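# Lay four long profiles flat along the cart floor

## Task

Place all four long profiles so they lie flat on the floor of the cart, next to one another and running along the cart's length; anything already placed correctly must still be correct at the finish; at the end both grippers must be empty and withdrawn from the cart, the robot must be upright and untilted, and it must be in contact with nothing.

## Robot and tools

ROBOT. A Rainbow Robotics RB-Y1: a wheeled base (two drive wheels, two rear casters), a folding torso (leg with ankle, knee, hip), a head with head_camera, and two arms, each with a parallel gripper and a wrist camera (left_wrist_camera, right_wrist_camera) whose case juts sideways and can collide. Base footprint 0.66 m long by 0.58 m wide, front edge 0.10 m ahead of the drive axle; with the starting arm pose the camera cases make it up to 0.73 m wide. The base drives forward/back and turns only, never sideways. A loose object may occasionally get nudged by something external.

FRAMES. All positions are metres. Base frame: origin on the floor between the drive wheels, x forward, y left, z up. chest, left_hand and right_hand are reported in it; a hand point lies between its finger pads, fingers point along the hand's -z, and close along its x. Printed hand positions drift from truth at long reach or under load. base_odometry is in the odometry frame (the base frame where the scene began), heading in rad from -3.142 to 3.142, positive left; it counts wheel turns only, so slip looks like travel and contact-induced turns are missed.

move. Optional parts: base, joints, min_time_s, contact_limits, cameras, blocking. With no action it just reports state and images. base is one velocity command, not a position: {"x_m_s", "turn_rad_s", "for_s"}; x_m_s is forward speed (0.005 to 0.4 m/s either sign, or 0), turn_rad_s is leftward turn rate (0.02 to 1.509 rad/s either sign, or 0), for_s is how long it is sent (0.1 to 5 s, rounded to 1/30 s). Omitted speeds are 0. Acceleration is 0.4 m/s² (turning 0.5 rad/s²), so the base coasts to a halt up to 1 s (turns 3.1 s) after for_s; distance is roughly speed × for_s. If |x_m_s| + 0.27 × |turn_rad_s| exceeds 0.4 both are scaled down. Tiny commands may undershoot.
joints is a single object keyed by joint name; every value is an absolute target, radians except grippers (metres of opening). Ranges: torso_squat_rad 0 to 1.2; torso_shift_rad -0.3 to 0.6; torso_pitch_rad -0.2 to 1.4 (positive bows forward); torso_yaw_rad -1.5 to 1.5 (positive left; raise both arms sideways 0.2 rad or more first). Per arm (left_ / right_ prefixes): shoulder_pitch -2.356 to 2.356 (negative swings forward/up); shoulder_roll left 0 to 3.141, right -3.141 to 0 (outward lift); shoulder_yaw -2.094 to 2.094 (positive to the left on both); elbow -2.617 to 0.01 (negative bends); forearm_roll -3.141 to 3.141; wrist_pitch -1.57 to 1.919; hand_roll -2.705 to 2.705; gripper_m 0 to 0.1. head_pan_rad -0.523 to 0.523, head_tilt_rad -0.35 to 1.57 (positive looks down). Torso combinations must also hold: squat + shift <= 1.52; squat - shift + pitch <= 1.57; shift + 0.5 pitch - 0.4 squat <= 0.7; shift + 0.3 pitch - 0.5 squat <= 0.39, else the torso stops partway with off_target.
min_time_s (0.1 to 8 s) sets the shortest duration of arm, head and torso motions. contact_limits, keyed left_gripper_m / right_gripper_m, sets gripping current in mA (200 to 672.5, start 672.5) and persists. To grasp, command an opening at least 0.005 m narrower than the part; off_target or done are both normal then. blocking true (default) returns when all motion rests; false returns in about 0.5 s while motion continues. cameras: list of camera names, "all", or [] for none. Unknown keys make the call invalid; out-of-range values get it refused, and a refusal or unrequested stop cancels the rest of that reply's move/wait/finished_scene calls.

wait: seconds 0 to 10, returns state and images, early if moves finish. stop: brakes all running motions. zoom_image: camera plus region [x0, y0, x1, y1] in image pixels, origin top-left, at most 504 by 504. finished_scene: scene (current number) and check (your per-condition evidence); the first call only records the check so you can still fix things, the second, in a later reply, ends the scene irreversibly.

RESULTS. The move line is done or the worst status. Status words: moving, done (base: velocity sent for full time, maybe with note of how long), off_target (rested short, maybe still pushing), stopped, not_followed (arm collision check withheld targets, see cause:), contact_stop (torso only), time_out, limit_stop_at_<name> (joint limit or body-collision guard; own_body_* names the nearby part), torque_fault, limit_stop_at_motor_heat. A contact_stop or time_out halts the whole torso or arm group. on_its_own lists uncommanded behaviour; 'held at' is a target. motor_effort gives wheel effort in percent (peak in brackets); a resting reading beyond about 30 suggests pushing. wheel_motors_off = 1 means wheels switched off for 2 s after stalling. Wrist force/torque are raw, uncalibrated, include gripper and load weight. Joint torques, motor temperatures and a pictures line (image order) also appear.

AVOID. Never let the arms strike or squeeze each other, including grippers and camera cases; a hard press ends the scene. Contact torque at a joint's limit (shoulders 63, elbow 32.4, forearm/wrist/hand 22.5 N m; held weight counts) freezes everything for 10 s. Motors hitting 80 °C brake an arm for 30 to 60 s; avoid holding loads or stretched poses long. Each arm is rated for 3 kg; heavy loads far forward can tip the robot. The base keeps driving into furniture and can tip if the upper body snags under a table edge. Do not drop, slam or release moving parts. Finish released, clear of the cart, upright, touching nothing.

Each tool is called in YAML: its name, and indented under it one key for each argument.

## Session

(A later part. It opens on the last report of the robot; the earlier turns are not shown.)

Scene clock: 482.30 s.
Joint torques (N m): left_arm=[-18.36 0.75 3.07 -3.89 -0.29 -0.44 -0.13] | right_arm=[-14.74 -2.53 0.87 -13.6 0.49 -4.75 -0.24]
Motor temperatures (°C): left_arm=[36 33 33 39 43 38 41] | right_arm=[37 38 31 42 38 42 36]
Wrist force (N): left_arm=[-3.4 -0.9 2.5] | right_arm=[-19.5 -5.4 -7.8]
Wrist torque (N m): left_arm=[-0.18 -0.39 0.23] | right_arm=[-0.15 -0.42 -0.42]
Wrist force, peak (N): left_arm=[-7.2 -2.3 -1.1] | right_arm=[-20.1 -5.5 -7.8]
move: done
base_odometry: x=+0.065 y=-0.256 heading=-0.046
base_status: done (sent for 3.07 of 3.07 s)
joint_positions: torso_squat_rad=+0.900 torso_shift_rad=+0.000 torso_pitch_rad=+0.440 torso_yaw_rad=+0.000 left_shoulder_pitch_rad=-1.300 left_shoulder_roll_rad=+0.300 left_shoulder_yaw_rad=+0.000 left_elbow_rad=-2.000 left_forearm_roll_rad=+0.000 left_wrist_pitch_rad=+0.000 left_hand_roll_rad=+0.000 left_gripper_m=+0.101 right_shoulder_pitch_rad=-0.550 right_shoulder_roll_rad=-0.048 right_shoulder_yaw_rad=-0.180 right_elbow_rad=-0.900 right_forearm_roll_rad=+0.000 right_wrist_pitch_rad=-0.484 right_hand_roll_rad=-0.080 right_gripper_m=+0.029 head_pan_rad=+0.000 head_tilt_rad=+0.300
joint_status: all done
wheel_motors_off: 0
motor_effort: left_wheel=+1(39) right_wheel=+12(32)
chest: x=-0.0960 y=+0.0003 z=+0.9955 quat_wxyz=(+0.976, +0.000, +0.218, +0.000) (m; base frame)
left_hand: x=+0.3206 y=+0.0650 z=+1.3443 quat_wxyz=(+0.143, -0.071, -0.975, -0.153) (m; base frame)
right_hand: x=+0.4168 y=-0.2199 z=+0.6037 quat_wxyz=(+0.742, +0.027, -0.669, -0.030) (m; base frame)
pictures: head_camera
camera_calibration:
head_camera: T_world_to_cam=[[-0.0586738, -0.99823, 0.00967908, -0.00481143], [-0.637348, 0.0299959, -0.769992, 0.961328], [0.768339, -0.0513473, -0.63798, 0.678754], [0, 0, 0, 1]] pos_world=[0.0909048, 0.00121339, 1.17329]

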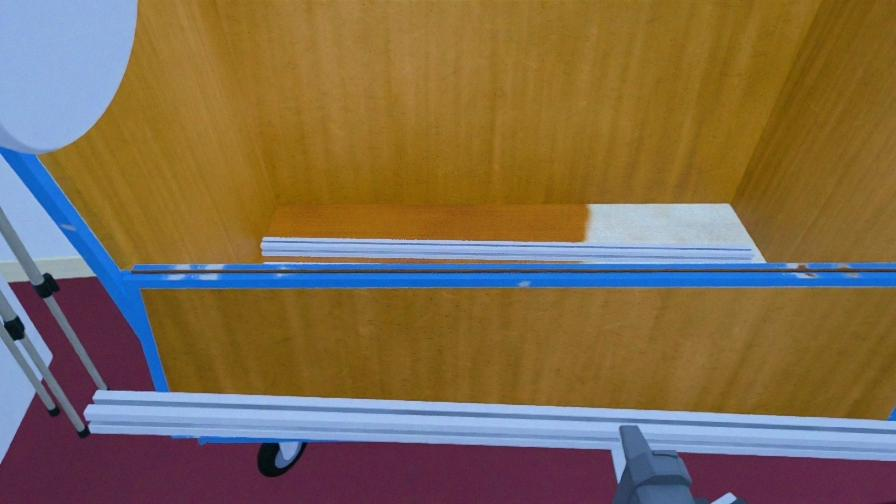

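move:
  joints: {"torso_squat_rad":0.85,"torso_shift_rad":0.45,"torso_pitch_rad":1.05,"right_shoulder_pitch_rad":-1.685,"right_shoulder_roll_rad":-0.39,"right_shoulder_yaw_rad":-0.347,"right_elbow_rad":-1.951,"right_wrist_pitch_rad":1.793,"left_shoulder_pitch_rad":-1.7,"left_shoulder_roll_rad":0.5,"head_tilt_rad":-0.1}
  min_time_s: 3
  cameras: []

move:
  joints: {"torso_squat_rad":0.72,"torso_shift_rad":0.43,"right_shoulder_pitch_rad":-2.128,"right_shoulder_roll_rad":-0.539,"right_shoulder_yaw_rad":-0.294,"right_elbow_rad":-0.967,"right_wrist_pitch_rad":1.673,"left_shoulder_pitch_rad":-2.2}
  min_time_s: 2
  cameras: ["head_camera"]

Scene clock: 492.37 s.
Joint torques (N m): left_arm=[-18.22 4.85 2.41 -5.79 -0.35 -0.76 -0.06] | right_arm=[-22.38 -9.39 0.21 -11.28 0.17 -3.65 -0.21]
Motor temperatures (°C): left_arm=[37 33 33 38 43 38 41] | right_arm=[37 38 31 42 38 42 36]
Wrist force (N): left_arm=[-4.1 -1.6 2.2] | right_arm=[-15.7 -5.0 -17.4]
Wrist torque (N m): left_arm=[-0.06 -0.41 0.27] | right_arm=[-0.03 -0.44 -0.41]
Wrist force, peak (N): left_arm=[-5.0 -1.6 1.9] | right_arm=[-16.7 -4.8 -18.2]
move: done
base_odometry: x=+0.065 y=-0.256 heading=-0.046
base_status: not commanded
joint_positions: torso_squat_rad=+0.850 torso_shift_rad=+0.450 torso_pitch_rad=+1.051 torso_yaw_rad=+0.000 left_shoulder_pitch_rad=-1.700 left_shoulder_roll_rad=+0.500 left_shoulder_yaw_rad=+0.000 left_elbow_rad=-2.000 left_forearm_roll_rad=+0.000 left_wrist_pitch_rad=+0.000 left_hand_roll_rad=+0.000 left_gripper_m=+0.101 right_shoulder_pitch_rad=-1.684 right_shoulder_roll_rad=-0.389 right_shoulder_yaw_rad=-0.347 right_elbow_rad=-1.950 right_forearm_roll_rad=+0.000 right_wrist_pitch_rad=+1.793 right_hand_roll_rad=-0.080 right_gripper_m=+0.029 head_pan_rad=+0.000 head_tilt_rad=-0.100
joint_status: all done
wheel_motors_off: 0
motor_effort: left_wheel=-6(7) right_wheel=+10(19)
chest: x=+0.2416 y=+0.0003 z=+0.8503 quat_wxyz=(+0.865, +0.000, +0.501, +0.000) (m; base frame)
left_hand: x=+0.7379 y=+0.0656 z=+1.0916 quat_wxyz=(+0.227, -0.067, -0.957, -0.166) (m; base frame)
right_hand: x=+0.8263 y=-0.2192 z=+0.7280 quat_wxyz=(+0.921, +0.016, -0.388, -0.037) (m; base frame)
pictures: none
No camera images: "cameras" was empty.

Scene clock: 494.73 s.
Joint torques (N m): left_arm=[-17.95 4.66 1.88 -1.05 -0.3 0.18 -0.24] | right_arm=[-28.15 -10.98 1.19 -12.77 0.33 -1.83 -0.29]
Motor temperatures (°C): left_arm=[37 33 33 38 43 38 41] | right_arm=[38 38 31 42 38 42 36]
Wrist force (N): left_arm=[-1.4 -0.9 2.2] | right_arm=[-10.6 -4.9 -20.9]
Wrist torque (N m): left_arm=[-0.18 -0.25 0.27] | right_arm=[0.18 -0.47 -0.36]
Wrist force, peak (N): left_arm=[-4.6 -1.8 1.7] | right_arm=[-17.2 -4.6 -17.9]
move: done
base_odometry: x=+0.065 y=-0.256 heading=-0.046
base_status: not commanded
joint_positions: torso_squat_rad=+0.720 torso_shift_rad=+0.430 torso_pitch_rad=+1.051 torso_yaw_rad=+0.000 left_shoulder_pitch_rad=-2.200 left_shoulder_roll_rad=+0.500 left_shoulder_yaw_rad=+0.000 left_elbow_rad=-2.000 left_forearm_roll_rad=+0.000 left_wrist_pitch_rad=+0.000 left_hand_roll_rad=+0.000 left_gripper_m=+0.101 right_shoulder_pitch_rad=-2.127 right_shoulder_roll_rad=-0.538 right_shoulder_yaw_rad=-0.294 right_elbow_rad=-0.966 right_forearm_roll_rad=+0.000 right_wrist_pitch_rad=+1.673 right_hand_roll_rad=-0.080 right_gripper_m=+0.029 head_pan_rad=+0.000 head_tilt_rad=-0.100
joint_status: all done
wheel_motors_off: 0
motor_effort: left_wheel=-6(8) right_wheel=+8(12)
chest: x=+0.2600 y=+0.0003 z=+0.9126 quat_wxyz=(+0.865, +0.000, +0.501, +0.000) (m; base frame)
left_hand: x=+0.6011 y=+0.0802 z=+1.3440 quat_wxyz=(-0.014, -0.083, -0.990, -0.116) (m; base frame)
right_hand: x=+0.9189 y=-0.2191 z=+0.7390 quat_wxyz=(+0.980, +0.008, -0.197, -0.039) (m; base frame)
pictures: head_camera
camera_calibration:
head_camera: T_world_to_cam=[[-0.0552071, -0.998243, 0.0215086, 0.00910469], [-0.783989, 0.0299981, -0.620049, 1.02097], [0.618314, -0.0510936, -0.784268, 0.445079], [0, 0, 0, 1]] pos_world=[0.525734, 0.00120221, 0.981917]

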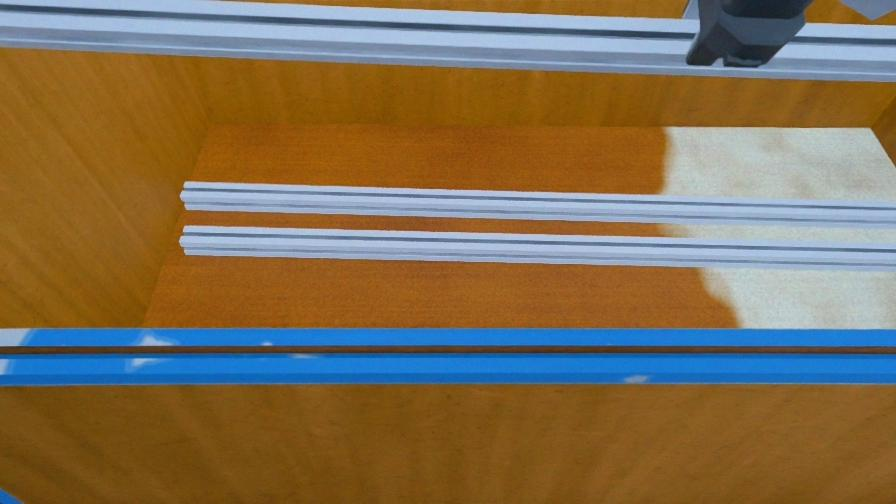

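move:
  base: {"x_m_s":0.2,"for_s":1.19}
  cameras: []

move:
  joints: {"right_shoulder_pitch_rad":-1.75,"right_shoulder_roll_rad":-0.41,"right_shoulder_yaw_rad":-0.345,"right_elbow_rad":-0.85,"right_wrist_pitch_rad":1.4,"head_tilt_rad":0.2}
  min_time_s: 1.5
  cameras: ["head_camera"]

Scene clock: 504.33 s.
Joint torques (N m): left_arm=[-17.27 3.64 1.82 -1.43 -0.53 0.14 -0.2] | right_arm=[-28.34 -10.23 1.29 -13.05 0.5 -1.73 -0.28]
Motor temperatures (°C): left_arm=[37 33 33 38 43 38 41] | right_arm=[38 38 31 42 38 42 36]
Wrist force (N): left_arm=[-1.3 -1.3 1.7] | right_arm=[-10.2 -4.8 -20.2]
Wrist torque (N m): left_arm=[-0.12 -0.23 0.26] | right_arm=[0.17 -0.46 -0.35]
Wrist force, peak (N): left_arm=[-2.2 -0.9 2.7] | right_arm=[-11.8 -4.5 -23.1]
move: done
base_odometry: x=+0.304 y=-0.267 heading=-0.046
base_status: done (sent for 1.2 of 1.2 s)
joint_positions: torso_squat_rad=+0.720 torso_shift_rad=+0.430 torso_pitch_rad=+1.051 torso_yaw_rad=+0.000 left_shoulder_pitch_rad=-2.200 left_shoulder_roll_rad=+0.500 left_shoulder_yaw_rad=+0.000 left_elbow_rad=-2.000 left_forearm_roll_rad=+0.000 left_wrist_pitch_rad=+0.000 left_hand_roll_rad=+0.000 left_gripper_m=+0.101 right_shoulder_pitch_rad=-2.127 right_shoulder_roll_rad=-0.539 right_shoulder_yaw_rad=-0.294 right_elbow_rad=-0.966 right_forearm_roll_rad=+0.000 right_wrist_pitch_rad=+1.673 right_hand_roll_rad=-0.080 right_gripper_m=+0.029 head_pan_rad=+0.000 head_tilt_rad=-0.100
joint_status: not commanded
wheel_motors_off: 0
motor_effort: left_wheel=-8(17) right_wheel=+6(38)
chest: x=+0.2600 y=+0.0003 z=+0.9126 quat_wxyz=(+0.865, +0.000, +0.501, +0.000) (m; base frame)
left_hand: x=+0.6011 y=+0.0803 z=+1.3441 quat_wxyz=(-0.014, -0.083, -0.990, -0.116) (m; base frame)
right_hand: x=+0.9189 y=-0.2192 z=+0.7390 quat_wxyz=(+0.980, +0.008, -0.197, -0.039) (m; base frame)
pictures: none
No camera images: "cameras" was empty.

Scene clock: 506.13 s.
Joint torques (N m): left_arm=[-17.09 4.11 2.08 -1 -0.36 0.32 -0.28] | right_arm=[-24.51 -9.13 -0.84 -12.77 0.57 -1.11 -0.3]
Motor temperatures (°C): left_arm=[37 33 33 38 43 38 41] | right_arm=[39 38 31 42 38 41 36]
Wrist force (N): left_arm=[-1.2 -1.3 2.0] | right_arm=[-7.0 -4.5 -21.2]
Wrist torque (N m): left_arm=[-0.12 -0.25 0.28] | right_arm=[0.07 -0.45 -0.38]
Wrist force, peak (N): left_arm=[-1.5 -1.2 2.8] | right_arm=[-8.7 -5.2 -21.9]
move: done
base_odometry: x=+0.304 y=-0.267 heading=-0.046
base_status: not commanded
joint_positions: torso_squat_rad=+0.720 torso_shift_rad=+0.430 torso_pitch_rad=+1.051 torso_yaw_rad=+0.000 left_shoulder_pitch_rad=-2.200 left_shoulder_roll_rad=+0.500 left_shoulder_yaw_rad=+0.000 left_elbow_rad=-2.000 left_forearm_roll_rad=+0.000 left_wrist_pitch_rad=+0.000 left_hand_roll_rad=+0.000 left_gripper_m=+0.101 right_shoulder_pitch_rad=-1.749 right_shoulder_roll_rad=-0.410 right_shoulder_yaw_rad=-0.345 right_elbow_rad=-0.849 right_forearm_roll_rad=+0.000 right_wrist_pitch_rad=+1.400 right_hand_roll_rad=-0.080 right_gripper_m=+0.029 head_pan_rad=+0.000 head_tilt_rad=+0.200
joint_status: all done
wheel_motors_off: 0
motor_effort: left_wheel=-7(8) right_wheel=+6(9)
chest: x=+0.2600 y=+0.0003 z=+0.9126 quat_wxyz=(+0.865, +0.000, +0.501, +0.000) (m; base frame)
left_hand: x=+0.6010 y=+0.0803 z=+1.3441 quat_wxyz=(-0.014, -0.083, -0.990, -0.116) (m; base frame)
right_hand: x=+0.8244 y=-0.2174 z=+0.5009 quat_wxyz=(+0.996, +0.005, -0.078, -0.039) (m; base frame)
pictures: head_camera
camera_calibration:
head_camera: T_world_to_cam=[[-0.046502, -0.998231, 0.0370358, -0.0101864], [-0.932172, 0.0300396, -0.360768, 0.829403], [0.359018, -0.0513001, -0.93192, 0.706998], [0, 0, 0, 1]] pos_world=[0.518847, 0.00118585, 0.958465]

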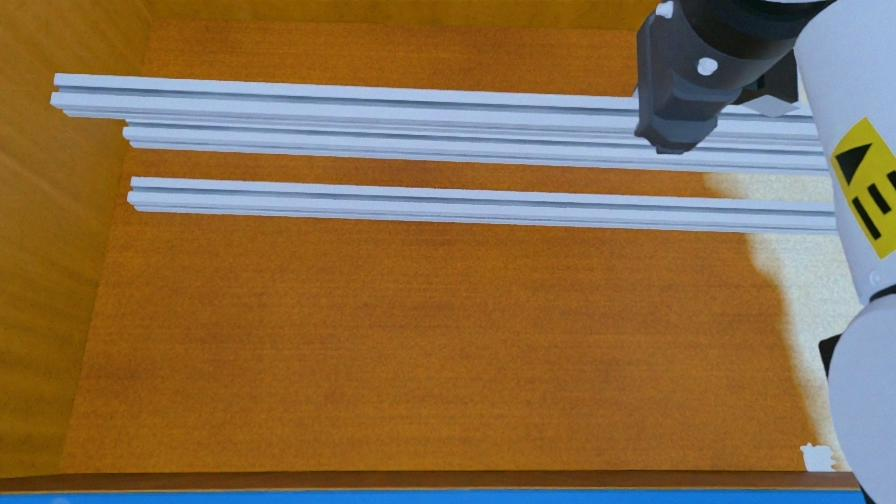

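move:
  joints: {"right_shoulder_pitch_rad":-1.612,"right_shoulder_roll_rad":-0.364,"right_shoulder_yaw_rad":-0.349,"right_elbow_rad":-0.508,"right_wrist_pitch_rad":1.073}
  min_time_s: 1.5
  cameras: ["head_camera","right_wrist_camera"]

Scene clock: 514.63 s.
Joint torques (N m): left_arm=[-17.42 3.67 1.98 -1.3 -0.37 0.46 -0.12] | right_arm=[-20.1 -7.4 0.01 -9.81 0.54 -0.14 -0.27]
Motor temperatures (°C): left_arm=[37 33 33 38 43 38 41] | right_arm=[39 38 31 42 38 41 36]
Wrist force (N): left_arm=[-1.4 -1.2 2.2] | right_arm=[-4.6 -4.7 -21.9]
Wrist torque (N m): left_arm=[-0.14 -0.26 0.27] | right_arm=[0.18 -0.45 -0.34]
Wrist force, peak (N): left_arm=[-1.4 -1.5 2.6] | right_arm=[-5.6 -4.6 -22.8]
move: done
base_odometry: x=+0.304 y=-0.267 heading=-0.046
base_status: not commanded
joint_positions: torso_squat_rad=+0.720 torso_shift_rad=+0.430 torso_pitch_rad=+1.051 torso_yaw_rad=+0.000 left_shoulder_pitch_rad=-2.200 left_shoulder_roll_rad=+0.500 left_shoulder_yaw_rad=+0.000 left_elbow_rad=-2.000 left_forearm_roll_rad=+0.000 left_wrist_pitch_rad=+0.000 left_hand_roll_rad=+0.000 left_gripper_m=+0.101 right_shoulder_pitch_rad=-1.611 right_shoulder_roll_rad=-0.364 right_shoulder_yaw_rad=-0.349 right_elbow_rad=-0.507 right_forearm_roll_rad=+0.000 right_wrist_pitch_rad=+1.073 right_hand_roll_rad=-0.080 right_gripper_m=+0.029 head_pan_rad=+0.000 head_tilt_rad=+0.200
joint_status: all done
wheel_motors_off: 0
motor_effort: left_wheel=-8(8) right_wheel=+7(10)
chest: x=+0.2600 y=+0.0003 z=+0.9126 quat_wxyz=(+0.865, +0.000, +0.501, +0.000) (m; base frame)
left_hand: x=+0.6010 y=+0.0803 z=+1.3441 quat_wxyz=(-0.014, -0.083, -0.990, -0.116) (m; base frame)
right_hand: x=+0.7124 y=-0.2198 z=+0.3552 quat_wxyz=(+0.999, +0.000, +0.001, -0.040) (m; base frame)
pictures: head_camera, right_wrist_camera
camera_calibration:
head_camera: T_world_to_cam=[[-0.0465018, -0.998231, 0.0370353, -0.010186], [-0.932172, 0.0300397, -0.360768, 0.829402], [0.359017, -0.0512996, -0.93192, 0.706999], [0, 0, 0, 1]] pos_world=[0.518847, 0.00118576, 0.958465]
right_wrist_camera: T_world_to_cam=[[-0.99524, 0.0973492, -0.00443342, 0.733709], [0.0849877, 0.889326, 0.449307, 0.00559817], [0.0476825, 0.446792, -0.893366, 0.455613], [0, 0, 0, 1]] pos_world=[0.708017, -0.279969, 0.407767]

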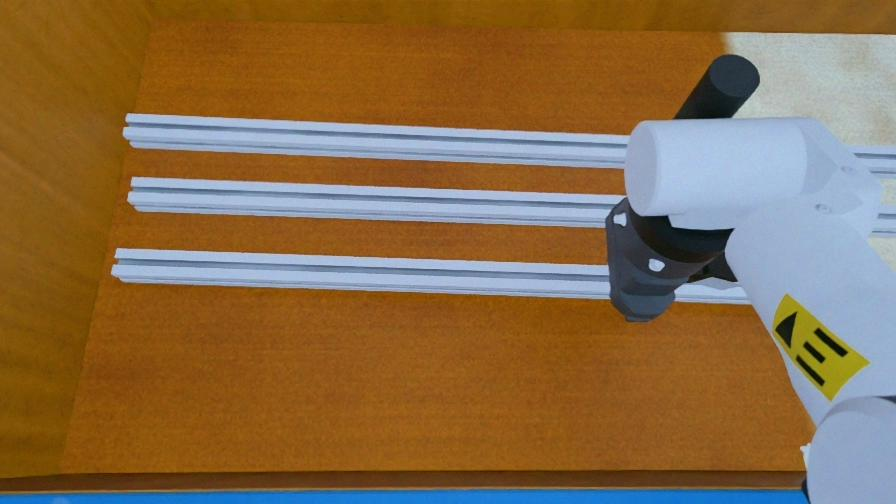

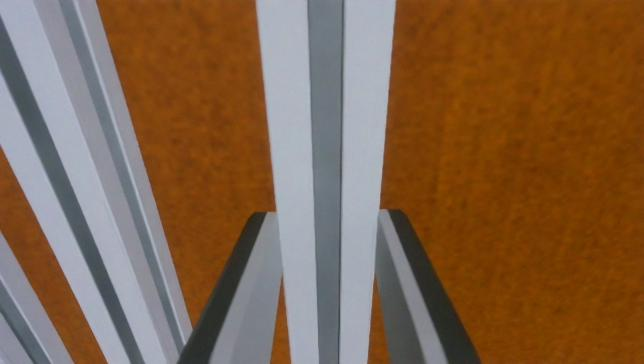

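move:
  joints: {"torso_squat_rad":0.811,"torso_shift_rad":0.47}
  min_time_s: 1.5
  cameras: ["head_camera"]

Scene clock: 519.00 s.
Joint torques (N m): left_arm=[-17.95 3.85 2.51 -1.05 -0.45 0.37 -0.26] | right_arm=[-11.8 -7.27 0.13 -6.18 0.91 -6.12 -0.11]
Motor temperatures (°C): left_arm=[37 33 33 37 43 38 41] | right_arm=[39 38 31 42 38 41 36]
Wrist force (N): left_arm=[-1.8 -1.1 2.4] | right_arm=[-25.6 -4.7 37.5]
Wrist torque (N m): left_arm=[-0.11 -0.29 0.26] | right_arm=[0.03 0.45 -0.98]
Wrist force, peak (N): left_arm=[-2.2 -1.5 3.0] | right_arm=[-28.8 -4.2 44.0]
move: done
base_odometry: x=+0.304 y=-0.267 heading=-0.046
base_status: not commanded
joint_positions: torso_squat_rad=+0.811 torso_shift_rad=+0.469 torso_pitch_rad=+1.048 torso_yaw_rad=+0.000 left_shoulder_pitch_rad=-2.200 left_shoulder_roll_rad=+0.500 left_shoulder_yaw_rad=+0.000 left_elbow_rad=-2.000 left_forearm_roll_rad=+0.000 left_wrist_pitch_rad=+0.000 left_hand_roll_rad=+0.000 left_gripper_m=+0.101 right_shoulder_pitch_rad=-1.613 right_shoulder_roll_rad=-0.364 right_shoulder_yaw_rad=-0.349 right_elbow_rad=-0.508 right_forearm_roll_rad=+0.000 right_wrist_pitch_rad=+1.074 right_hand_roll_rad=-0.080 right_gripper_m=+0.029 head_pan_rad=+0.000 head_tilt_rad=+0.200
joint_status: all done
wheel_motors_off: 0
motor_effort: left_wheel=-3(9) right_wheel=+15(18)
chest: x=+0.2580 y=+0.0003 z=+0.8650 quat_wxyz=(+0.866, +0.000, +0.500, +0.000) (m; base frame)
left_hand: x=+0.5979 y=+0.0804 z=+1.2974 quat_wxyz=(-0.016, -0.083, -0.990, -0.116) (m; base frame)
right_hand: x=+0.7131 y=-0.2196 z=+0.3098 quat_wxyz=(+0.999, +0.000, -0.001, -0.040) (m; base frame)
pictures: head_camera
camera_calibration:
head_camera: T_world_to_cam=[[-0.046729, -0.998212, 0.0372803, -0.00861017], [-0.931183, 0.0300226, -0.363313, 0.812286], [0.361544, -0.051692, -0.930921, 0.661849], [0, 0, 0, 1]] pos_world=[0.516697, 0.00123064, 0.911564]

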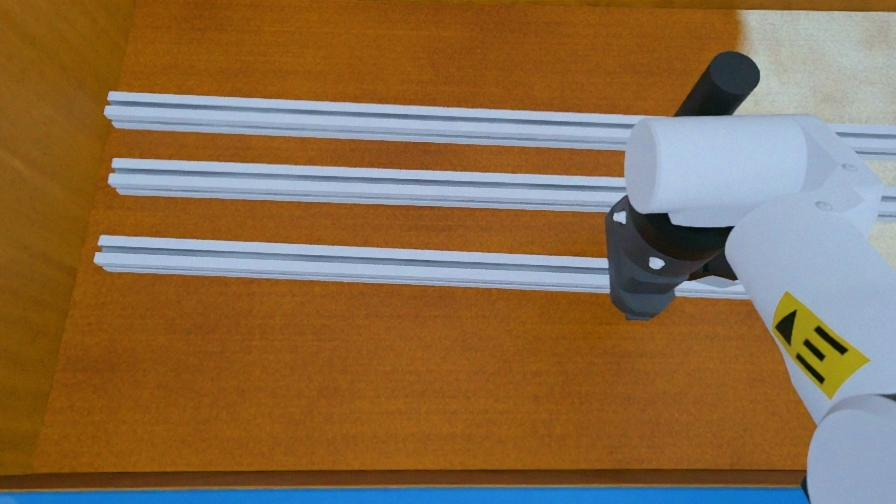

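move:
  joints: {"torso_squat_rad":0.805}
  cameras: []

move:
  joints: {"right_gripper_m":0.045}
  cameras: []

move:
  joints: {"torso_squat_rad":0.72,"torso_shift_rad":0.43}
  min_time_s: 1.5
  cameras: ["head_camera"]

move:
  joints: {"right_shoulder_pitch_rad":-1.75,"right_shoulder_roll_rad":-0.41,"right_shoulder_yaw_rad":-0.345,"right_elbow_rad":-0.85,"right_wrist_pitch_rad":1.4}
  min_time_s: 1.2
  cameras: []

move:
  base: {"x_m_s":-0.2,"for_s":0.8}
  joints: {"right_shoulder_pitch_rad":-2.128,"right_shoulder_roll_rad":-0.539,"right_shoulder_yaw_rad":-0.294,"right_elbow_rad":-0.967,"right_wrist_pitch_rad":1.673,"head_tilt_rad":0.1}
  min_time_s: 1.2
  cameras: ["head_camera"]

move:
  base: {"x_m_s":-0.3,"for_s":1.55}
  cameras: ["head_camera"]

Scene clock: 525.63 s.
Joint torques (N m): left_arm=[-17.58 3.69 1.76 -1.18 -0.62 0.07 -0.24] | right_arm=[-14.97 -7.06 0.47 -7.61 0.94 -2.67 0.19]
Motor temperatures (°C): left_arm=[37 33 33 37 43 38 41] | right_arm=[38 38 31 42 38 42 36]
Wrist force (N): left_arm=[-1.6 -1.0 2.7] | right_arm=[-14.1 -4.0 5.3]
Wrist torque (N m): left_arm=[-0.13 -0.28 0.26] | right_arm=[0.09 -0.13 -0.96]
Wrist force, peak (N): left_arm=[-1.8 -1.4 2.6] | right_arm=[-25.9 -5.0 37.6]
move: done
base_odometry: x=+0.304 y=-0.267 heading=-0.046
base_status: not commanded
joint_positions: torso_squat_rad=+0.805 torso_shift_rad=+0.470 torso_pitch_rad=+1.049 torso_yaw_rad=+0.000 left_shoulder_pitch_rad=-2.200 left_shoulder_roll_rad=+0.500 left_shoulder_yaw_rad=+0.000 left_elbow_rad=-2.000 left_forearm_roll_rad=+0.000 left_wrist_pitch_rad=+0.000 left_hand_roll_rad=+0.000 left_gripper_m=+0.101 right_shoulder_pitch_rad=-1.612 right_shoulder_roll_rad=-0.364 right_shoulder_yaw_rad=-0.349 right_elbow_rad=-0.508 right_forearm_roll_rad=+0.000 right_wrist_pitch_rad=+1.074 right_hand_roll_rad=-0.080 right_gripper_m=+0.029 head_pan_rad=+0.000 head_tilt_rad=+0.200
joint_status: all done
wheel_motors_off: 0
motor_effort: left_wheel=-6(7) right_wheel=+12(19)
chest: x=+0.2598 y=+0.0003 z=+0.8673 quat_wxyz=(+0.866, +0.000, +0.501, +0.000) (m; base frame)
left_hand: x=+0.6002 y=+0.0804 z=+1.2992 quat_wxyz=(-0.015, -0.083, -0.990, -0.116) (m; base frame)
right_hand: x=+0.7138 y=-0.2197 z=+0.3112 quat_wxyz=(+0.999, +0.000, +0.000, -0.040) (m; base frame)
pictures: none
No camera images: "cameras" was empty.

Scene clock: 526.27 s.
Joint torques (N m): left_arm=[-17.45 4.06 2.31 -1.38 -0.4 0.23 -0.01] | right_arm=[-16.11 -7.52 0.1 -7.72 0.8 -0.17 -0.08]
Motor temperatures (°C): left_arm=[37 33 33 37 43 38 41] | right_arm=[38 38 31 42 38 42 36]
Wrist force (N): left_arm=[-1.6 -0.9 2.2] | right_arm=[-4.9 -4.5 -12.7]
Wrist torque (N m): left_arm=[-0.14 -0.30 0.26] | right_arm=[0.07 -0.47 -0.36]
Wrist force, peak (N): left_arm=[-1.8 -1.2 2.7] | right_arm=[-14.0 -4.5 5.0]
move: done
base_odometry: x=+0.304 y=-0.267 heading=-0.046
base_status: not commanded
joint_positions: torso_squat_rad=+0.805 torso_shift_rad=+0.470 torso_pitch_rad=+1.050 torso_yaw_rad=+0.000 left_shoulder_pitch_rad=-2.200 left_shoulder_roll_rad=+0.500 left_shoulder_yaw_rad=+0.000 left_elbow_rad=-2.000 left_forearm_roll_rad=+0.000 left_wrist_pitch_rad=+0.000 left_hand_roll_rad=+0.000 left_gripper_m=+0.101 right_shoulder_pitch_rad=-1.612 right_shoulder_roll_rad=-0.364 right_shoulder_yaw_rad=-0.349 right_elbow_rad=-0.508 right_forearm_roll_rad=+0.000 right_wrist_pitch_rad=+1.073 right_hand_roll_rad=-0.080 right_gripper_m=+0.045 head_pan_rad=+0.000 head_tilt_rad=+0.200
joint_status: all done
wheel_motors_off: 0
motor_effort: left_wheel=-6(7) right_wheel=+10(12)
chest: x=+0.2601 y=+0.0003 z=+0.8671 quat_wxyz=(+0.865, +0.000, +0.501, +0.000) (m; base frame)
left_hand: x=+0.6008 y=+0.0804 z=+1.2988 quat_wxyz=(-0.015, -0.083, -0.990, -0.116) (m; base frame)
right_hand: x=+0.7137 y=-0.2197 z=+0.3105 quat_wxyz=(+0.999, +0.000, +0.000, -0.040) (m; base frame)
pictures: none
No camera images: "cameras" was empty.

Scene clock: 528.07 s.
Joint torques (N m): left_arm=[-17.72 4.32 2.16 -1.32 -0.22 0.25 -0.06] | right_arm=[-16.53 -7.13 0.15 -7.5 0.8 -0.23 -0.02]
Motor temperatures (°C): left_arm=[37 33 33 37 43 38 41] | right_arm=[38 38 31 42 38 42 36]
Wrist force (N): left_arm=[-1.5 -1.0 2.1] | right_arm=[-4.7 -4.4 -12.8]
Wrist torque (N m): left_arm=[-0.15 -0.28 0.26] | right_arm=[0.07 -0.47 -0.34]
Wrist force, peak (N): left_arm=[-1.7 -1.5 2.5] | right_arm=[-4.7 -4.5 -13.1]
move: done
base_odometry: x=+0.304 y=-0.267 heading=-0.046
base_status: not commanded
joint_positions: torso_squat_rad=+0.720 torso_shift_rad=+0.430 torso_pitch_rad=+1.050 torso_yaw_rad=+0.000 left_shoulder_pitch_rad=-2.200 left_shoulder_roll_rad=+0.500 left_shoulder_yaw_rad=+0.000 left_elbow_rad=-2.000 left_forearm_roll_rad=+0.000 left_wrist_pitch_rad=+0.000 left_hand_roll_rad=+0.000 left_gripper_m=+0.101 right_shoulder_pitch_rad=-1.612 right_shoulder_roll_rad=-0.364 right_shoulder_yaw_rad=-0.349 right_elbow_rad=-0.508 right_forearm_roll_rad=+0.000 right_wrist_pitch_rad=+1.073 right_hand_roll_rad=-0.080 right_gripper_m=+0.045 head_pan_rad=+0.000 head_tilt_rad=+0.200
joint_status: all done
wheel_motors_off: 0
motor_effort: left_wheel=-6(7) right_wheel=+9(12)
chest: x=+0.2598 y=+0.0003 z=+0.9127 quat_wxyz=(+0.865, +0.000, +0.501, +0.000) (m; base frame)
left_hand: x=+0.6007 y=+0.0804 z=+1.3443 quat_wxyz=(-0.015, -0.083, -0.990, -0.116) (m; base frame)
right_hand: x=+0.7133 y=-0.2197 z=+0.3560 quat_wxyz=(+0.999, +0.000, +0.000, -0.040) (m; base frame)
pictures: head_camera
camera_calibration:
head_camera: T_world_to_cam=[[-0.0465522, -0.998222, 0.0372255, -0.0102898], [-0.932014, 0.0299956, -0.361179, 0.829607], [0.35942, -0.0515083, -0.931753, 0.706921], [0, 0, 0, 1]] pos_world=[0.518644, 0.00125627, 0.958696]

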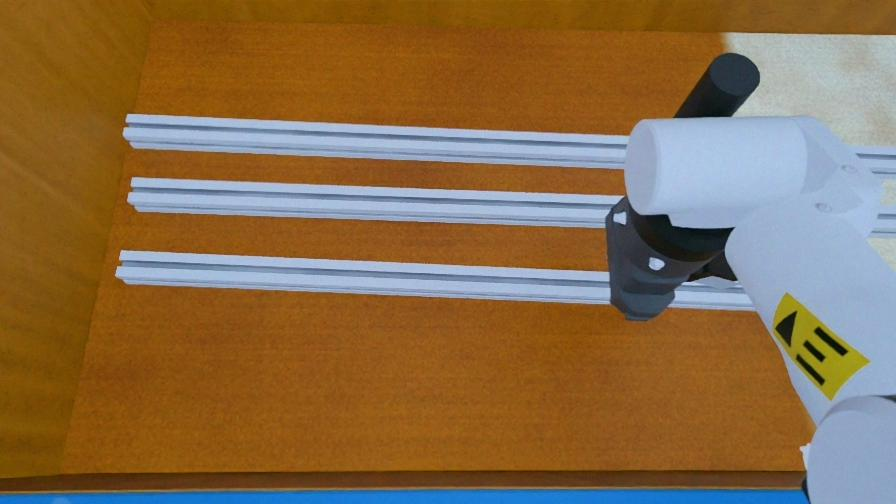

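Scene clock: 529.57 s.
Joint torques (N m): left_arm=[-17.12 3.58 2.52 -1.24 -0.47 0.31 -0.2] | right_arm=[-19.57 -9.3 1.38 -9.49 0.61 -0.52 -0.13]
Motor temperatures (°C): left_arm=[37 33 33 37 43 38 41] | right_arm=[38 38 31 42 38 42 36]
Wrist force (N): left_arm=[-1.7 -0.8 2.5] | right_arm=[-5.6 -4.4 -12.5]
Wrist torque (N m): left_arm=[-0.18 -0.28 0.25] | right_arm=[0.05 -0.51 -0.37]
Wrist force, peak (N): left_arm=[-1.8 -1.0 2.8] | right_arm=[-5.4 -4.3 -13.6]
move: done
base_odometry: x=+0.304 y=-0.267 heading=-0.046
base_status: not commanded
joint_positions: torso_squat_rad=+0.720 torso_shift_rad=+0.430 torso_pitch_rad=+1.050 torso_yaw_rad=+0.000 left_shoulder_pitch_rad=-2.200 left_shoulder_roll_rad=+0.500 left_shoulder_yaw_rad=+0.000 left_elbow_rad=-2.000 left_forearm_roll_rad=+0.000 left_wrist_pitch_rad=+0.000 left_hand_roll_rad=+0.000 left_gripper_m=+0.101 right_shoulder_pitch_rad=-1.750 right_shoulder_roll_rad=-0.410 right_shoulder_yaw_rad=-0.345 right_elbow_rad=-0.850 right_forearm_roll_rad=+0.000 right_wrist_pitch_rad=+1.400 right_hand_roll_rad=-0.080 right_gripper_m=+0.045 head_pan_rad=+0.000 head_tilt_rad=+0.200
joint_status: all done
wheel_motors_off: 0
motor_effort: left_wheel=-7(7) right_wheel=+10(12)
chest: x=+0.2598 y=+0.0003 z=+0.9128 quat_wxyz=(+0.865, +0.000, +0.501, +0.000) (m; base frame)
left_hand: x=+0.6007 y=+0.0804 z=+1.3443 quat_wxyz=(-0.015, -0.083, -0.990, -0.116) (m; base frame)
right_hand: x=+0.8252 y=-0.2172 z=+0.5022 quat_wxyz=(+0.996, +0.005, -0.080, -0.039) (m; base frame)
pictures: none
No camera images: "cameras" was empty.

Scene clock: 531.20 s.
Joint torques (N m): left_arm=[-17.61 3.39 1.98 -1.07 -0.59 0.38 -0.22] | right_arm=[-23.17 -8.49 1.63 -9.89 0.5 -1.03 -0.01]
Motor temperatures (°C): left_arm=[37 33 33 37 43 38 41] | right_arm=[38 38 31 42 38 41 36]
Wrist force (N): left_arm=[-1.4 -1.0 2.3] | right_arm=[-6.9 -4.7 -12.5]
Wrist torque (N m): left_arm=[-0.14 -0.25 0.27] | right_arm=[0.04 -0.60 -0.37]
Wrist force, peak (N): left_arm=[-2.3 -1.0 2.5] | right_arm=[-6.7 -4.6 -13.3]
move: done
base_odometry: x=+0.145 y=-0.260 heading=-0.046
base_status: done (sent for 0.8 of 0.8 s)
joint_positions: torso_squat_rad=+0.720 torso_shift_rad=+0.430 torso_pitch_rad=+1.050 torso_yaw_rad=+0.000 left_shoulder_pitch_rad=-2.200 left_shoulder_roll_rad=+0.500 left_shoulder_yaw_rad=+0.000 left_elbow_rad=-2.000 left_forearm_roll_rad=+0.000 left_wrist_pitch_rad=+0.000 left_hand_roll_rad=+0.000 left_gripper_m=+0.101 right_shoulder_pitch_rad=-2.128 right_shoulder_roll_rad=-0.539 right_shoulder_yaw_rad=-0.294 right_elbow_rad=-0.967 right_forearm_roll_rad=+0.000 right_wrist_pitch_rad=+1.673 right_hand_roll_rad=-0.080 right_gripper_m=+0.045 head_pan_rad=+0.000 head_tilt_rad=+0.100
joint_status: all done
wheel_motors_off: 0
motor_effort: left_wheel=-3(29) right_wheel=+7(18)
chest: x=+0.2597 y=+0.0003 z=+0.9129 quat_wxyz=(+0.865, +0.000, +0.501, +0.000) (m; base frame)
left_hand: x=+0.6004 y=+0.0804 z=+1.3445 quat_wxyz=(-0.015, -0.083, -0.990, -0.116) (m; base frame)
right_hand: x=+0.9191 y=-0.2192 z=+0.7408 quat_wxyz=(+0.979, +0.008, -0.199, -0.039) (m; base frame)
pictures: head_camera
camera_calibration:
head_camera: T_world_to_cam=[[-0.0499554, -0.99823, 0.0322801, -0.00388923], [-0.891192, 0.0299618, -0.452635, 0.902266], [0.450867, -0.0513794, -0.891111, 0.626123], [0, 0, 0, 1]] pos_world=[0.5216, 0.00125392, 0.966468]

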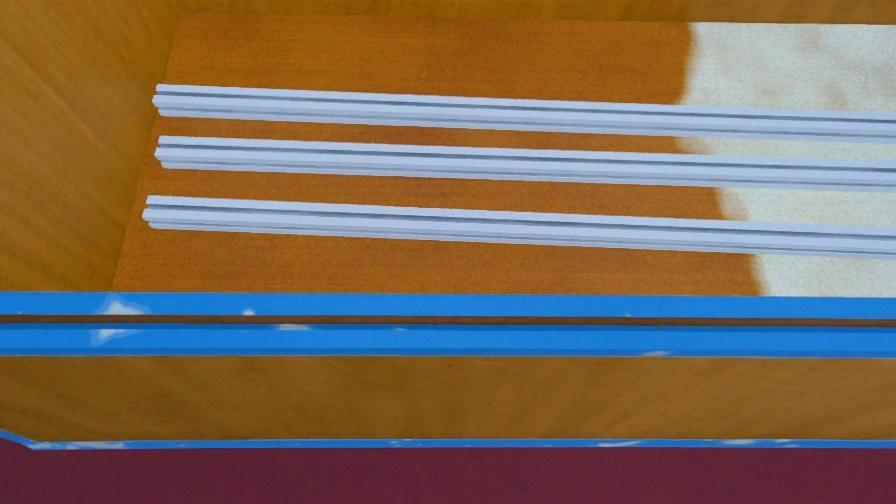

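Scene clock: 534.20 s.
Joint torques (N m): left_arm=[-17.57 3.81 2.44 -1.19 -0.39 0.14 -0.04] | right_arm=[-24.12 -8.84 1.04 -9.59 0.52 -0.91 0.16]
Motor temperatures (°C): left_arm=[38 33 33 37 43 38 41] | right_arm=[38 38 31 42 38 41 36]
Wrist force (N): left_arm=[-1.1 -1.2 2.2] | right_arm=[-7.0 -4.9 -12.1]
Wrist torque (N m): left_arm=[-0.12 -0.23 0.29] | right_arm=[0.06 -0.61 -0.38]
Wrist force, peak (N): left_arm=[-1.5 -1.0 2.9] | right_arm=[-7.5 -4.9 -12.6]
move: done
base_odometry: x=-0.325 y=-0.238 heading=-0.047
base_status: done (sent for 1.57 of 1.57 s)
joint_positions: torso_squat_rad=+0.720 torso_shift_rad=+0.430 torso_pitch_rad=+1.050 torso_yaw_rad=+0.000 left_shoulder_pitch_rad=-2.200 left_shoulder_roll_rad=+0.500 left_shoulder_yaw_rad=+0.000 left_elbow_rad=-2.000 left_forearm_roll_rad=+0.000 left_wrist_pitch_rad=+0.000 left_hand_roll_rad=+0.000 left_gripper_m=+0.101 right_shoulder_pitch_rad=-2.128 right_shoulder_roll_rad=-0.539 right_shoulder_yaw_rad=-0.294 right_elbow_rad=-0.967 right_forearm_roll_rad=+0.000 right_wrist_pitch_rad=+1.673 right_hand_roll_rad=-0.080 right_gripper_m=+0.045 head_pan_rad=+0.000 head_tilt_rad=+0.100
joint_status: not commanded
wheel_motors_off: 0
motor_effort: left_wheel=-3(29) right_wheel=+9(19)
chest: x=+0.2598 y=+0.0003 z=+0.9128 quat_wxyz=(+0.865, +0.000, +0.501, +0.000) (m; base frame)
left_hand: x=+0.6006 y=+0.0804 z=+1.3444 quat_wxyz=(-0.015, -0.083, -0.990, -0.116) (m; base frame)
right_hand: x=+0.9191 y=-0.2192 z=+0.7406 quat_wxyz=(+0.979, +0.008, -0.199, -0.039) (m; base frame)
pictures: head_camera
camera_calibration:
head_camera: T_world_to_cam=[[-0.0499515, -0.99823, 0.0322861, -0.00389128], [-0.891247, 0.0299618, -0.452527, 0.902215], [0.450758, -0.0513793, -0.891166, 0.626134], [0, 0, 0, 1]] pos_world=[0.521667, 0.0012539, 0.966392]

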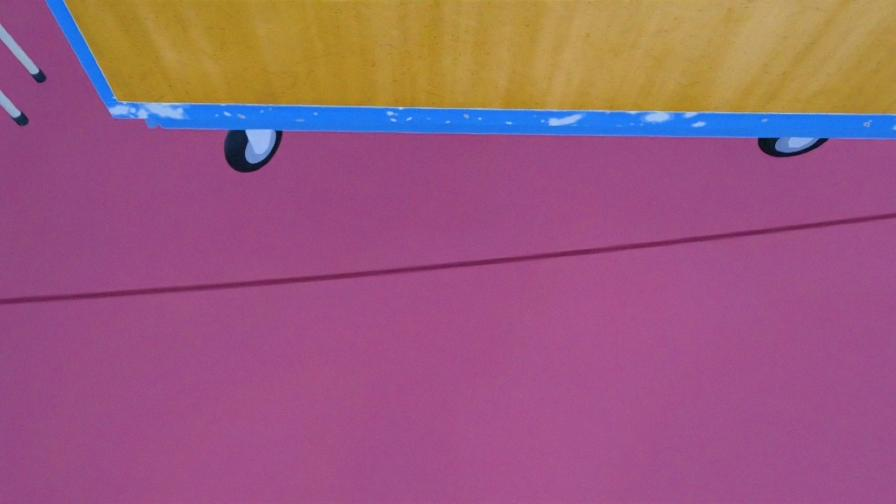

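move:
  base: {"turn_rad_s":0.5,"for_s":2.72}
  joints: {"torso_squat_rad":1.0,"torso_shift_rad":0,"torso_pitch_rad":0.44,"right_shoulder_pitch_rad":-0.551,"right_shoulder_roll_rad":-0.048,"right_shoulder_yaw_rad":-0.18,"right_elbow_rad":-0.901,"right_forearm_roll_rad":0,"right_wrist_pitch_rad":-0.485,"right_hand_roll_rad":1.57,"right_gripper_m":0.042,"left_shoulder_pitch_rad":-0.2,"left_shoulder_roll_rad":0.4,"left_elbow_rad":-2.2,"head_tilt_rad":0.3}
  min_time_s: 3
  cameras: []

move:
  base: {"x_m_s":0.35,"for_s":3.78}
  cameras: []

move:
  base: {"turn_rad_s":-0.5,"for_s":2.63}
  cameras: ["right_wrist_camera"]

Scene clock: 543.20 s.
Joint torques (N m): left_arm=[-7.64 2.84 3.21 -9.18 -0.31 -1.67 -0.23] | right_arm=[-11.13 -2.34 0.48 -8.8 0.26 -1.99 -0.23]
Motor temperatures (°C): left_arm=[37 33 33 37 43 38 41] | right_arm=[38 38 31 41 38 41 36]
Wrist force (N): left_arm=[-6.3 -2.2 -1.8] | right_arm=[-4.4 1.9 -7.1]
Wrist torque (N m): left_arm=[-0.10 -0.53 0.27] | right_arm=[-0.38 -0.44 -0.34]
Wrist force, peak (N): left_arm=[-7.6 -2.0 -1.2] | right_arm=[-7.1 -4.8 -12.6]
move: done
base_odometry: x=-0.325 y=-0.238 heading=+1.320
base_status: done (sent for 2.73 of 2.73 s)
joint_positions: torso_squat_rad=+1.000 torso_shift_rad=+0.000 torso_pitch_rad=+0.440 torso_yaw_rad=+0.000 left_shoulder_pitch_rad=-0.200 left_shoulder_roll_rad=+0.400 left_shoulder_yaw_rad=+0.000 left_elbow_rad=-2.200 left_forearm_roll_rad=+0.000 left_wrist_pitch_rad=+0.000 left_hand_roll_rad=+0.000 left_gripper_m=+0.101 right_shoulder_pitch_rad=-0.551 right_shoulder_roll_rad=-0.048 right_shoulder_yaw_rad=-0.180 right_elbow_rad=-0.901 right_forearm_roll_rad=+0.000 right_wrist_pitch_rad=-0.485 right_hand_roll_rad=+1.570 right_gripper_m=+0.042 head_pan_rad=+0.000 head_tilt_rad=+0.300
joint_status: all done
wheel_motors_off: 0
motor_effort: left_wheel=+2(37) right_wheel=+12(33)
chest: x=-0.0962 y=+0.0003 z=+0.9387 quat_wxyz=(+0.976, +0.000, +0.218, +0.000) (m; base frame)
left_hand: x=+0.3625 y=+0.1960 z=+0.8876 quat_wxyz=(+0.545, +0.035, -0.814, -0.195) (m; base frame)
right_hand: x=+0.4175 y=-0.2197 z=+0.5482 quat_wxyz=(+0.525, -0.474, -0.474, +0.525) (m; base frame)
pictures: none
No camera images: "cameras" was empty.

Scene clock: 548.33 s.
Joint torques (N m): left_arm=[-6.41 3.35 3.3 -8.99 -0.68 -1.52 -0.29] | right_arm=[-10.22 -2.55 0.33 -9.32 0.31 -2.04 -0.36]
Motor temperatures (°C): left_arm=[37 33 33 38 43 38 41] | right_arm=[38 38 31 41 38 41 36]
Wrist force (N): left_arm=[-6.6 -2.3 -1.5] | right_arm=[-4.2 1.7 -7.0]
Wrist torque (N m): left_arm=[-0.11 -0.57 0.29] | right_arm=[-0.34 -0.43 -0.34]
Wrist force, peak (N): left_arm=[-7.0 -2.4 -1.5] | right_arm=[-4.7 1.9 -7.5]
move: done
base_odometry: x=+0.002 y=+1.039 heading=+1.321
base_status: done (sent for 3.77 of 3.77 s)
joint_positions: torso_squat_rad=+1.000 torso_shift_rad=+0.000 torso_pitch_rad=+0.440 torso_yaw_rad=+0.000 left_shoulder_pitch_rad=-0.200 left_shoulder_roll_rad=+0.400 left_shoulder_yaw_rad=+0.000 left_elbow_rad=-2.200 left_forearm_roll_rad=+0.000 left_wrist_pitch_rad=+0.000 left_hand_roll_rad=+0.000 left_gripper_m=+0.101 right_shoulder_pitch_rad=-0.551 right_shoulder_roll_rad=-0.048 right_shoulder_yaw_rad=-0.180 right_elbow_rad=-0.901 right_forearm_roll_rad=+0.000 right_wrist_pitch_rad=-0.485 right_hand_roll_rad=+1.570 right_gripper_m=+0.042 head_pan_rad=+0.000 head_tilt_rad=+0.300
joint_status: not commanded
wheel_motors_off: 0
motor_effort: left_wheel=+11(38) right_wheel=-10(50)
chest: x=-0.0961 y=+0.0003 z=+0.9387 quat_wxyz=(+0.976, +0.000, +0.218, +0.000) (m; base frame)
left_hand: x=+0.3626 y=+0.1959 z=+0.8876 quat_wxyz=(+0.545, +0.035, -0.815, -0.195) (m; base frame)
right_hand: x=+0.4175 y=-0.2197 z=+0.5481 quat_wxyz=(+0.525, -0.474, -0.474, +0.525) (m; base frame)
pictures: none
No camera images: "cameras" was empty.

Scene clock: 552.30 s.
Joint torques (N m): left_arm=[-5.65 2.93 3.32 -8.88 -0.43 -1.49 0.16] | right_arm=[-10.42 -2.61 0.41 -9.14 0.26 -2.06 -0.28]
Motor temperatures (°C): left_arm=[37 33 33 38 43 38 41] | right_arm=[38 38 31 41 38 41 36]
Wrist force (N): left_arm=[-6.4 -2.2 -1.3] | right_arm=[-4.4 1.6 -7.3]
Wrist torque (N m): left_arm=[-0.10 -0.56 0.30] | right_arm=[-0.33 -0.43 -0.35]
Wrist force, peak (N): left_arm=[-6.9 -2.1 -1.6] | right_arm=[-4.7 1.8 -7.3]
move: done
base_odometry: x=+0.002 y=+1.039 heading=+0.004
base_status: done (sent for 2.63 of 2.63 s)
joint_positions: torso_squat_rad=+1.000 torso_shift_rad=+0.000 torso_pitch_rad=+0.440 torso_yaw_rad=+0.000 left_shoulder_pitch_rad=-0.200 left_shoulder_roll_rad=+0.400 left_shoulder_yaw_rad=+0.000 left_elbow_rad=-2.200 left_forearm_roll_rad=+0.000 left_wrist_pitch_rad=+0.000 left_hand_roll_rad=+0.000 left_gripper_m=+0.101 right_shoulder_pitch_rad=-0.551 right_shoulder_roll_rad=-0.048 right_shoulder_yaw_rad=-0.180 right_elbow_rad=-0.901 right_forearm_roll_rad=+0.000 right_wrist_pitch_rad=-0.485 right_hand_roll_rad=+1.570 right_gripper_m=+0.042 head_pan_rad=+0.000 head_tilt_rad=+0.300
joint_status: not commanded
wheel_motors_off: 0
motor_effort: left_wheel=+12(34) right_wheel=+0(42)
chest: x=-0.0961 y=+0.0003 z=+0.9387 quat_wxyz=(+0.976, +0.000, +0.218, +0.000) (m; base frame)
left_hand: x=+0.3626 y=+0.1959 z=+0.8876 quat_wxyz=(+0.545, +0.035, -0.815, -0.195) (m; base frame)
right_hand: x=+0.4175 y=-0.2197 z=+0.5481 quat_wxyz=(+0.525, -0.474, -0.474, +0.525) (m; base frame)
pictures: right_wrist_camera
camera_calibration:
right_wrist_camera: T_world_to_cam=[[0.00506108, -0.999808, -0.0189197, -0.209707], [-0.537897, 0.0132277, -0.842907, 0.719683], [0.842996, 0.0144429, -0.537727, 0.0200298], [0, 0, 0, 1]] pos_world=[0.371292, -0.219476, 0.613429]

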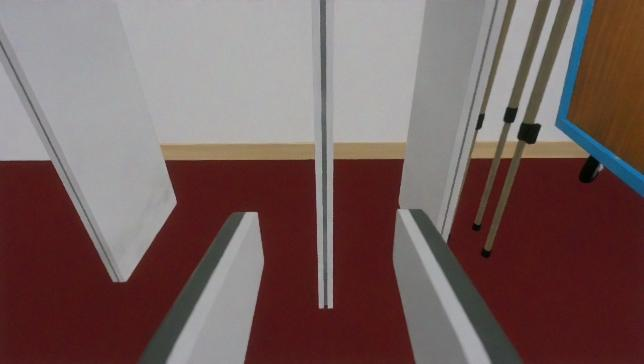

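move:
  base: {"x_m_s":0.2,"for_s":1.75}
  cameras: ["right_wrist_camera"]

Scene clock: 556.77 s.
Joint torques (N m): left_arm=[-6.42 2.87 3.5 -9.26 -0.43 -1.84 0.13] | right_arm=[-10.61 -2.06 0.04 -9.37 0.32 -2.06 -0.43]
Motor temperatures (°C): left_arm=[37 33 33 38 43 38 41] | right_arm=[38 38 31 41 38 41 36]
Wrist force (N): left_arm=[-6.2 -2.0 -1.6] | right_arm=[-4.2 1.7 -7.1]
Wrist torque (N m): left_arm=[-0.12 -0.53 0.29] | right_arm=[-0.34 -0.41 -0.34]
Wrist force, peak (N): left_arm=[-7.2 -1.9 -1.9] | right_arm=[-4.3 2.1 -7.6]
move: done
base_odometry: x=+0.355 y=+1.041 heading=+0.004
base_status: done (sent for 1.77 of 1.77 s)
joint_positions: torso_squat_rad=+1.000 torso_shift_rad=+0.000 torso_pitch_rad=+0.440 torso_yaw_rad=+0.000 left_shoulder_pitch_rad=-0.200 left_shoulder_roll_rad=+0.400 left_shoulder_yaw_rad=+0.000 left_elbow_rad=-2.200 left_forearm_roll_rad=+0.000 left_wrist_pitch_rad=+0.000 left_hand_roll_rad=+0.000 left_gripper_m=+0.101 right_shoulder_pitch_rad=-0.551 right_shoulder_roll_rad=-0.048 right_shoulder_yaw_rad=-0.180 right_elbow_rad=-0.901 right_forearm_roll_rad=+0.000 right_wrist_pitch_rad=-0.485 right_hand_roll_rad=+1.570 right_gripper_m=+0.042 head_pan_rad=+0.000 head_tilt_rad=+0.300
joint_status: not commanded
wheel_motors_off: 0
motor_effort: left_wheel=-6(46) right_wheel=+4(39)
chest: x=-0.0962 y=+0.0003 z=+0.9387 quat_wxyz=(+0.976, +0.000, +0.218, +0.000) (m; base frame)
left_hand: x=+0.3626 y=+0.1959 z=+0.8876 quat_wxyz=(+0.545, +0.035, -0.815, -0.195) (m; base frame)
right_hand: x=+0.4175 y=-0.2197 z=+0.5481 quat_wxyz=(+0.525, -0.474, -0.474, +0.525) (m; base frame)
pictures: right_wrist_camera
camera_calibration:
right_wrist_camera: T_world_to_cam=[[0.00506644, -0.999808, -0.0189222, -0.209704], [-0.537876, 0.0132273, -0.84292, 0.719695], [0.843008, 0.0144484, -0.537706, 0.0200154], [0, 0, 0, 1]] pos_world=[0.371296, -0.219473, 0.613439]

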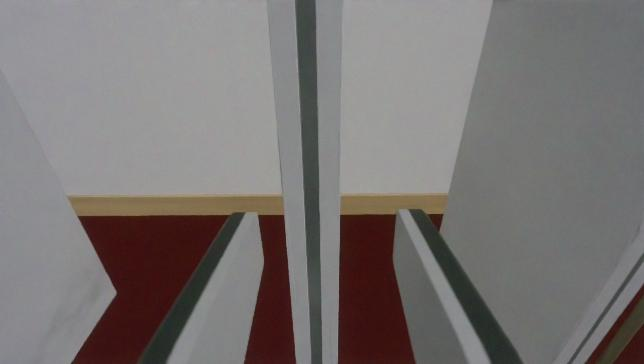

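move:
  base: {"turn_rad_s":0.15,"for_s":0.18}
  cameras: []

move:
  base: {"x_m_s":0.1,"for_s":0.53}
  cameras: ["right_wrist_camera"]

Scene clock: 559.87 s.
Joint torques (N m): left_arm=[-5.99 2.22 3.28 -8.99 -0.42 -1.57 -0.07] | right_arm=[-10.65 -2.9 0.38 -9.29 0.3 -2.12 -0.3]
Motor temperatures (°C): left_arm=[37 33 33 38 43 38 41] | right_arm=[38 38 31 41 38 41 36]
Wrist force (N): left_arm=[-6.4 -2.0 -1.5] | right_arm=[-4.4 1.7 -7.2]
Wrist torque (N m): left_arm=[-0.13 -0.53 0.26] | right_arm=[-0.34 -0.44 -0.34]
Wrist force, peak (N): left_arm=[-7.2 -1.8 -1.6] | right_arm=[-4.2 1.9 -7.4]
move: done
base_odometry: x=+0.355 y=+1.041 heading=+0.017
base_status: done (sent for 0.17 of 0.17 s)
joint_positions: torso_squat_rad=+1.000 torso_shift_rad=+0.000 torso_pitch_rad=+0.440 torso_yaw_rad=+0.000 left_shoulder_pitch_rad=-0.200 left_shoulder_roll_rad=+0.400 left_shoulder_yaw_rad=+0.000 left_elbow_rad=-2.200 left_forearm_roll_rad=+0.000 left_wrist_pitch_rad=+0.000 left_hand_roll_rad=+0.000 left_gripper_m=+0.101 right_shoulder_pitch_rad=-0.551 right_shoulder_roll_rad=-0.048 right_shoulder_yaw_rad=-0.180 right_elbow_rad=-0.901 right_forearm_roll_rad=+0.000 right_wrist_pitch_rad=-0.485 right_hand_roll_rad=+1.570 right_gripper_m=+0.042 head_pan_rad=+0.000 head_tilt_rad=+0.300
joint_status: not commanded
wheel_motors_off: 0
motor_effort: left_wheel=-10(31) right_wheel=+7(30)
chest: x=-0.0962 y=+0.0003 z=+0.9387 quat_wxyz=(+0.976, +0.000, +0.218, +0.000) (m; base frame)
left_hand: x=+0.3626 y=+0.1959 z=+0.8876 quat_wxyz=(+0.545, +0.035, -0.815, -0.195) (m; base frame)
right_hand: x=+0.4175 y=-0.2197 z=+0.5481 quat_wxyz=(+0.525, -0.474, -0.474, +0.525) (m; base frame)
pictures: none
No camera images: "cameras" was empty.

Scene clock: 561.50 s.
Joint torques (N m): left_arm=[-6.3 3.05 2.44 -8.99 -0.23 -1.76 -0.03] | right_arm=[-10.44 -1.85 0.53 -9.36 0.34 -1.95 -0.23]
Motor temperatures (°C): left_arm=[37 33 33 38 43 38 41] | right_arm=[38 38 31 41 38 41 36]
Wrist force (N): left_arm=[-6.8 -1.8 -1.7] | right_arm=[-4.4 1.5 -7.2]
Wrist torque (N m): left_arm=[-0.16 -0.60 0.27] | right_arm=[-0.33 -0.43 -0.34]
Wrist force, peak (N): left_arm=[-7.0 -2.2 -1.2] | right_arm=[-4.5 1.8 -7.4]
move: done
base_odometry: x=+0.409 y=+1.041 heading=+0.018
base_status: done (sent for 0.53 of 0.53 s)
joint_positions: torso_squat_rad=+1.000 torso_shift_rad=+0.000 torso_pitch_rad=+0.440 torso_yaw_rad=+0.000 left_shoulder_pitch_rad=-0.200 left_shoulder_roll_rad=+0.400 left_shoulder_yaw_rad=+0.000 left_elbow_rad=-2.200 left_forearm_roll_rad=+0.000 left_wrist_pitch_rad=+0.000 left_hand_roll_rad=+0.000 left_gripper_m=+0.101 right_shoulder_pitch_rad=-0.551 right_shoulder_roll_rad=-0.048 right_shoulder_yaw_rad=-0.180 right_elbow_rad=-0.901 right_forearm_roll_rad=+0.000 right_wrist_pitch_rad=-0.485 right_hand_roll_rad=+1.570 right_gripper_m=+0.042 head_pan_rad=+0.000 head_tilt_rad=+0.300
joint_status: not commanded
wheel_motors_off: 0
motor_effort: left_wheel=+15(42) right_wheel=-14(36)
chest: x=-0.0962 y=+0.0003 z=+0.9387 quat_wxyz=(+0.976, +0.000, +0.218, +0.000) (m; base frame)
left_hand: x=+0.3626 y=+0.1959 z=+0.8876 quat_wxyz=(+0.545, +0.035, -0.815, -0.195) (m; base frame)
right_hand: x=+0.4175 y=-0.2197 z=+0.5481 quat_wxyz=(+0.525, -0.474, -0.474, +0.525) (m; base frame)
pictures: right_wrist_camera
camera_calibration:
right_wrist_camera: T_world_to_cam=[[0.00506523, -0.999808, -0.018919, -0.209707], [-0.537841, 0.0132259, -0.842942, 0.719706], [0.843031, 0.0144451, -0.537671, 0.0200064], [0, 0, 0, 1]] pos_world=[0.371284, -0.219474, 0.61346]

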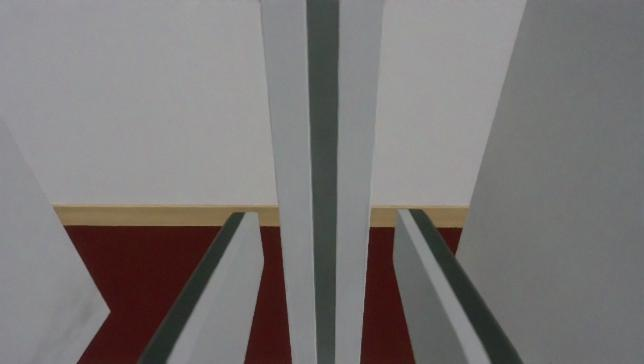

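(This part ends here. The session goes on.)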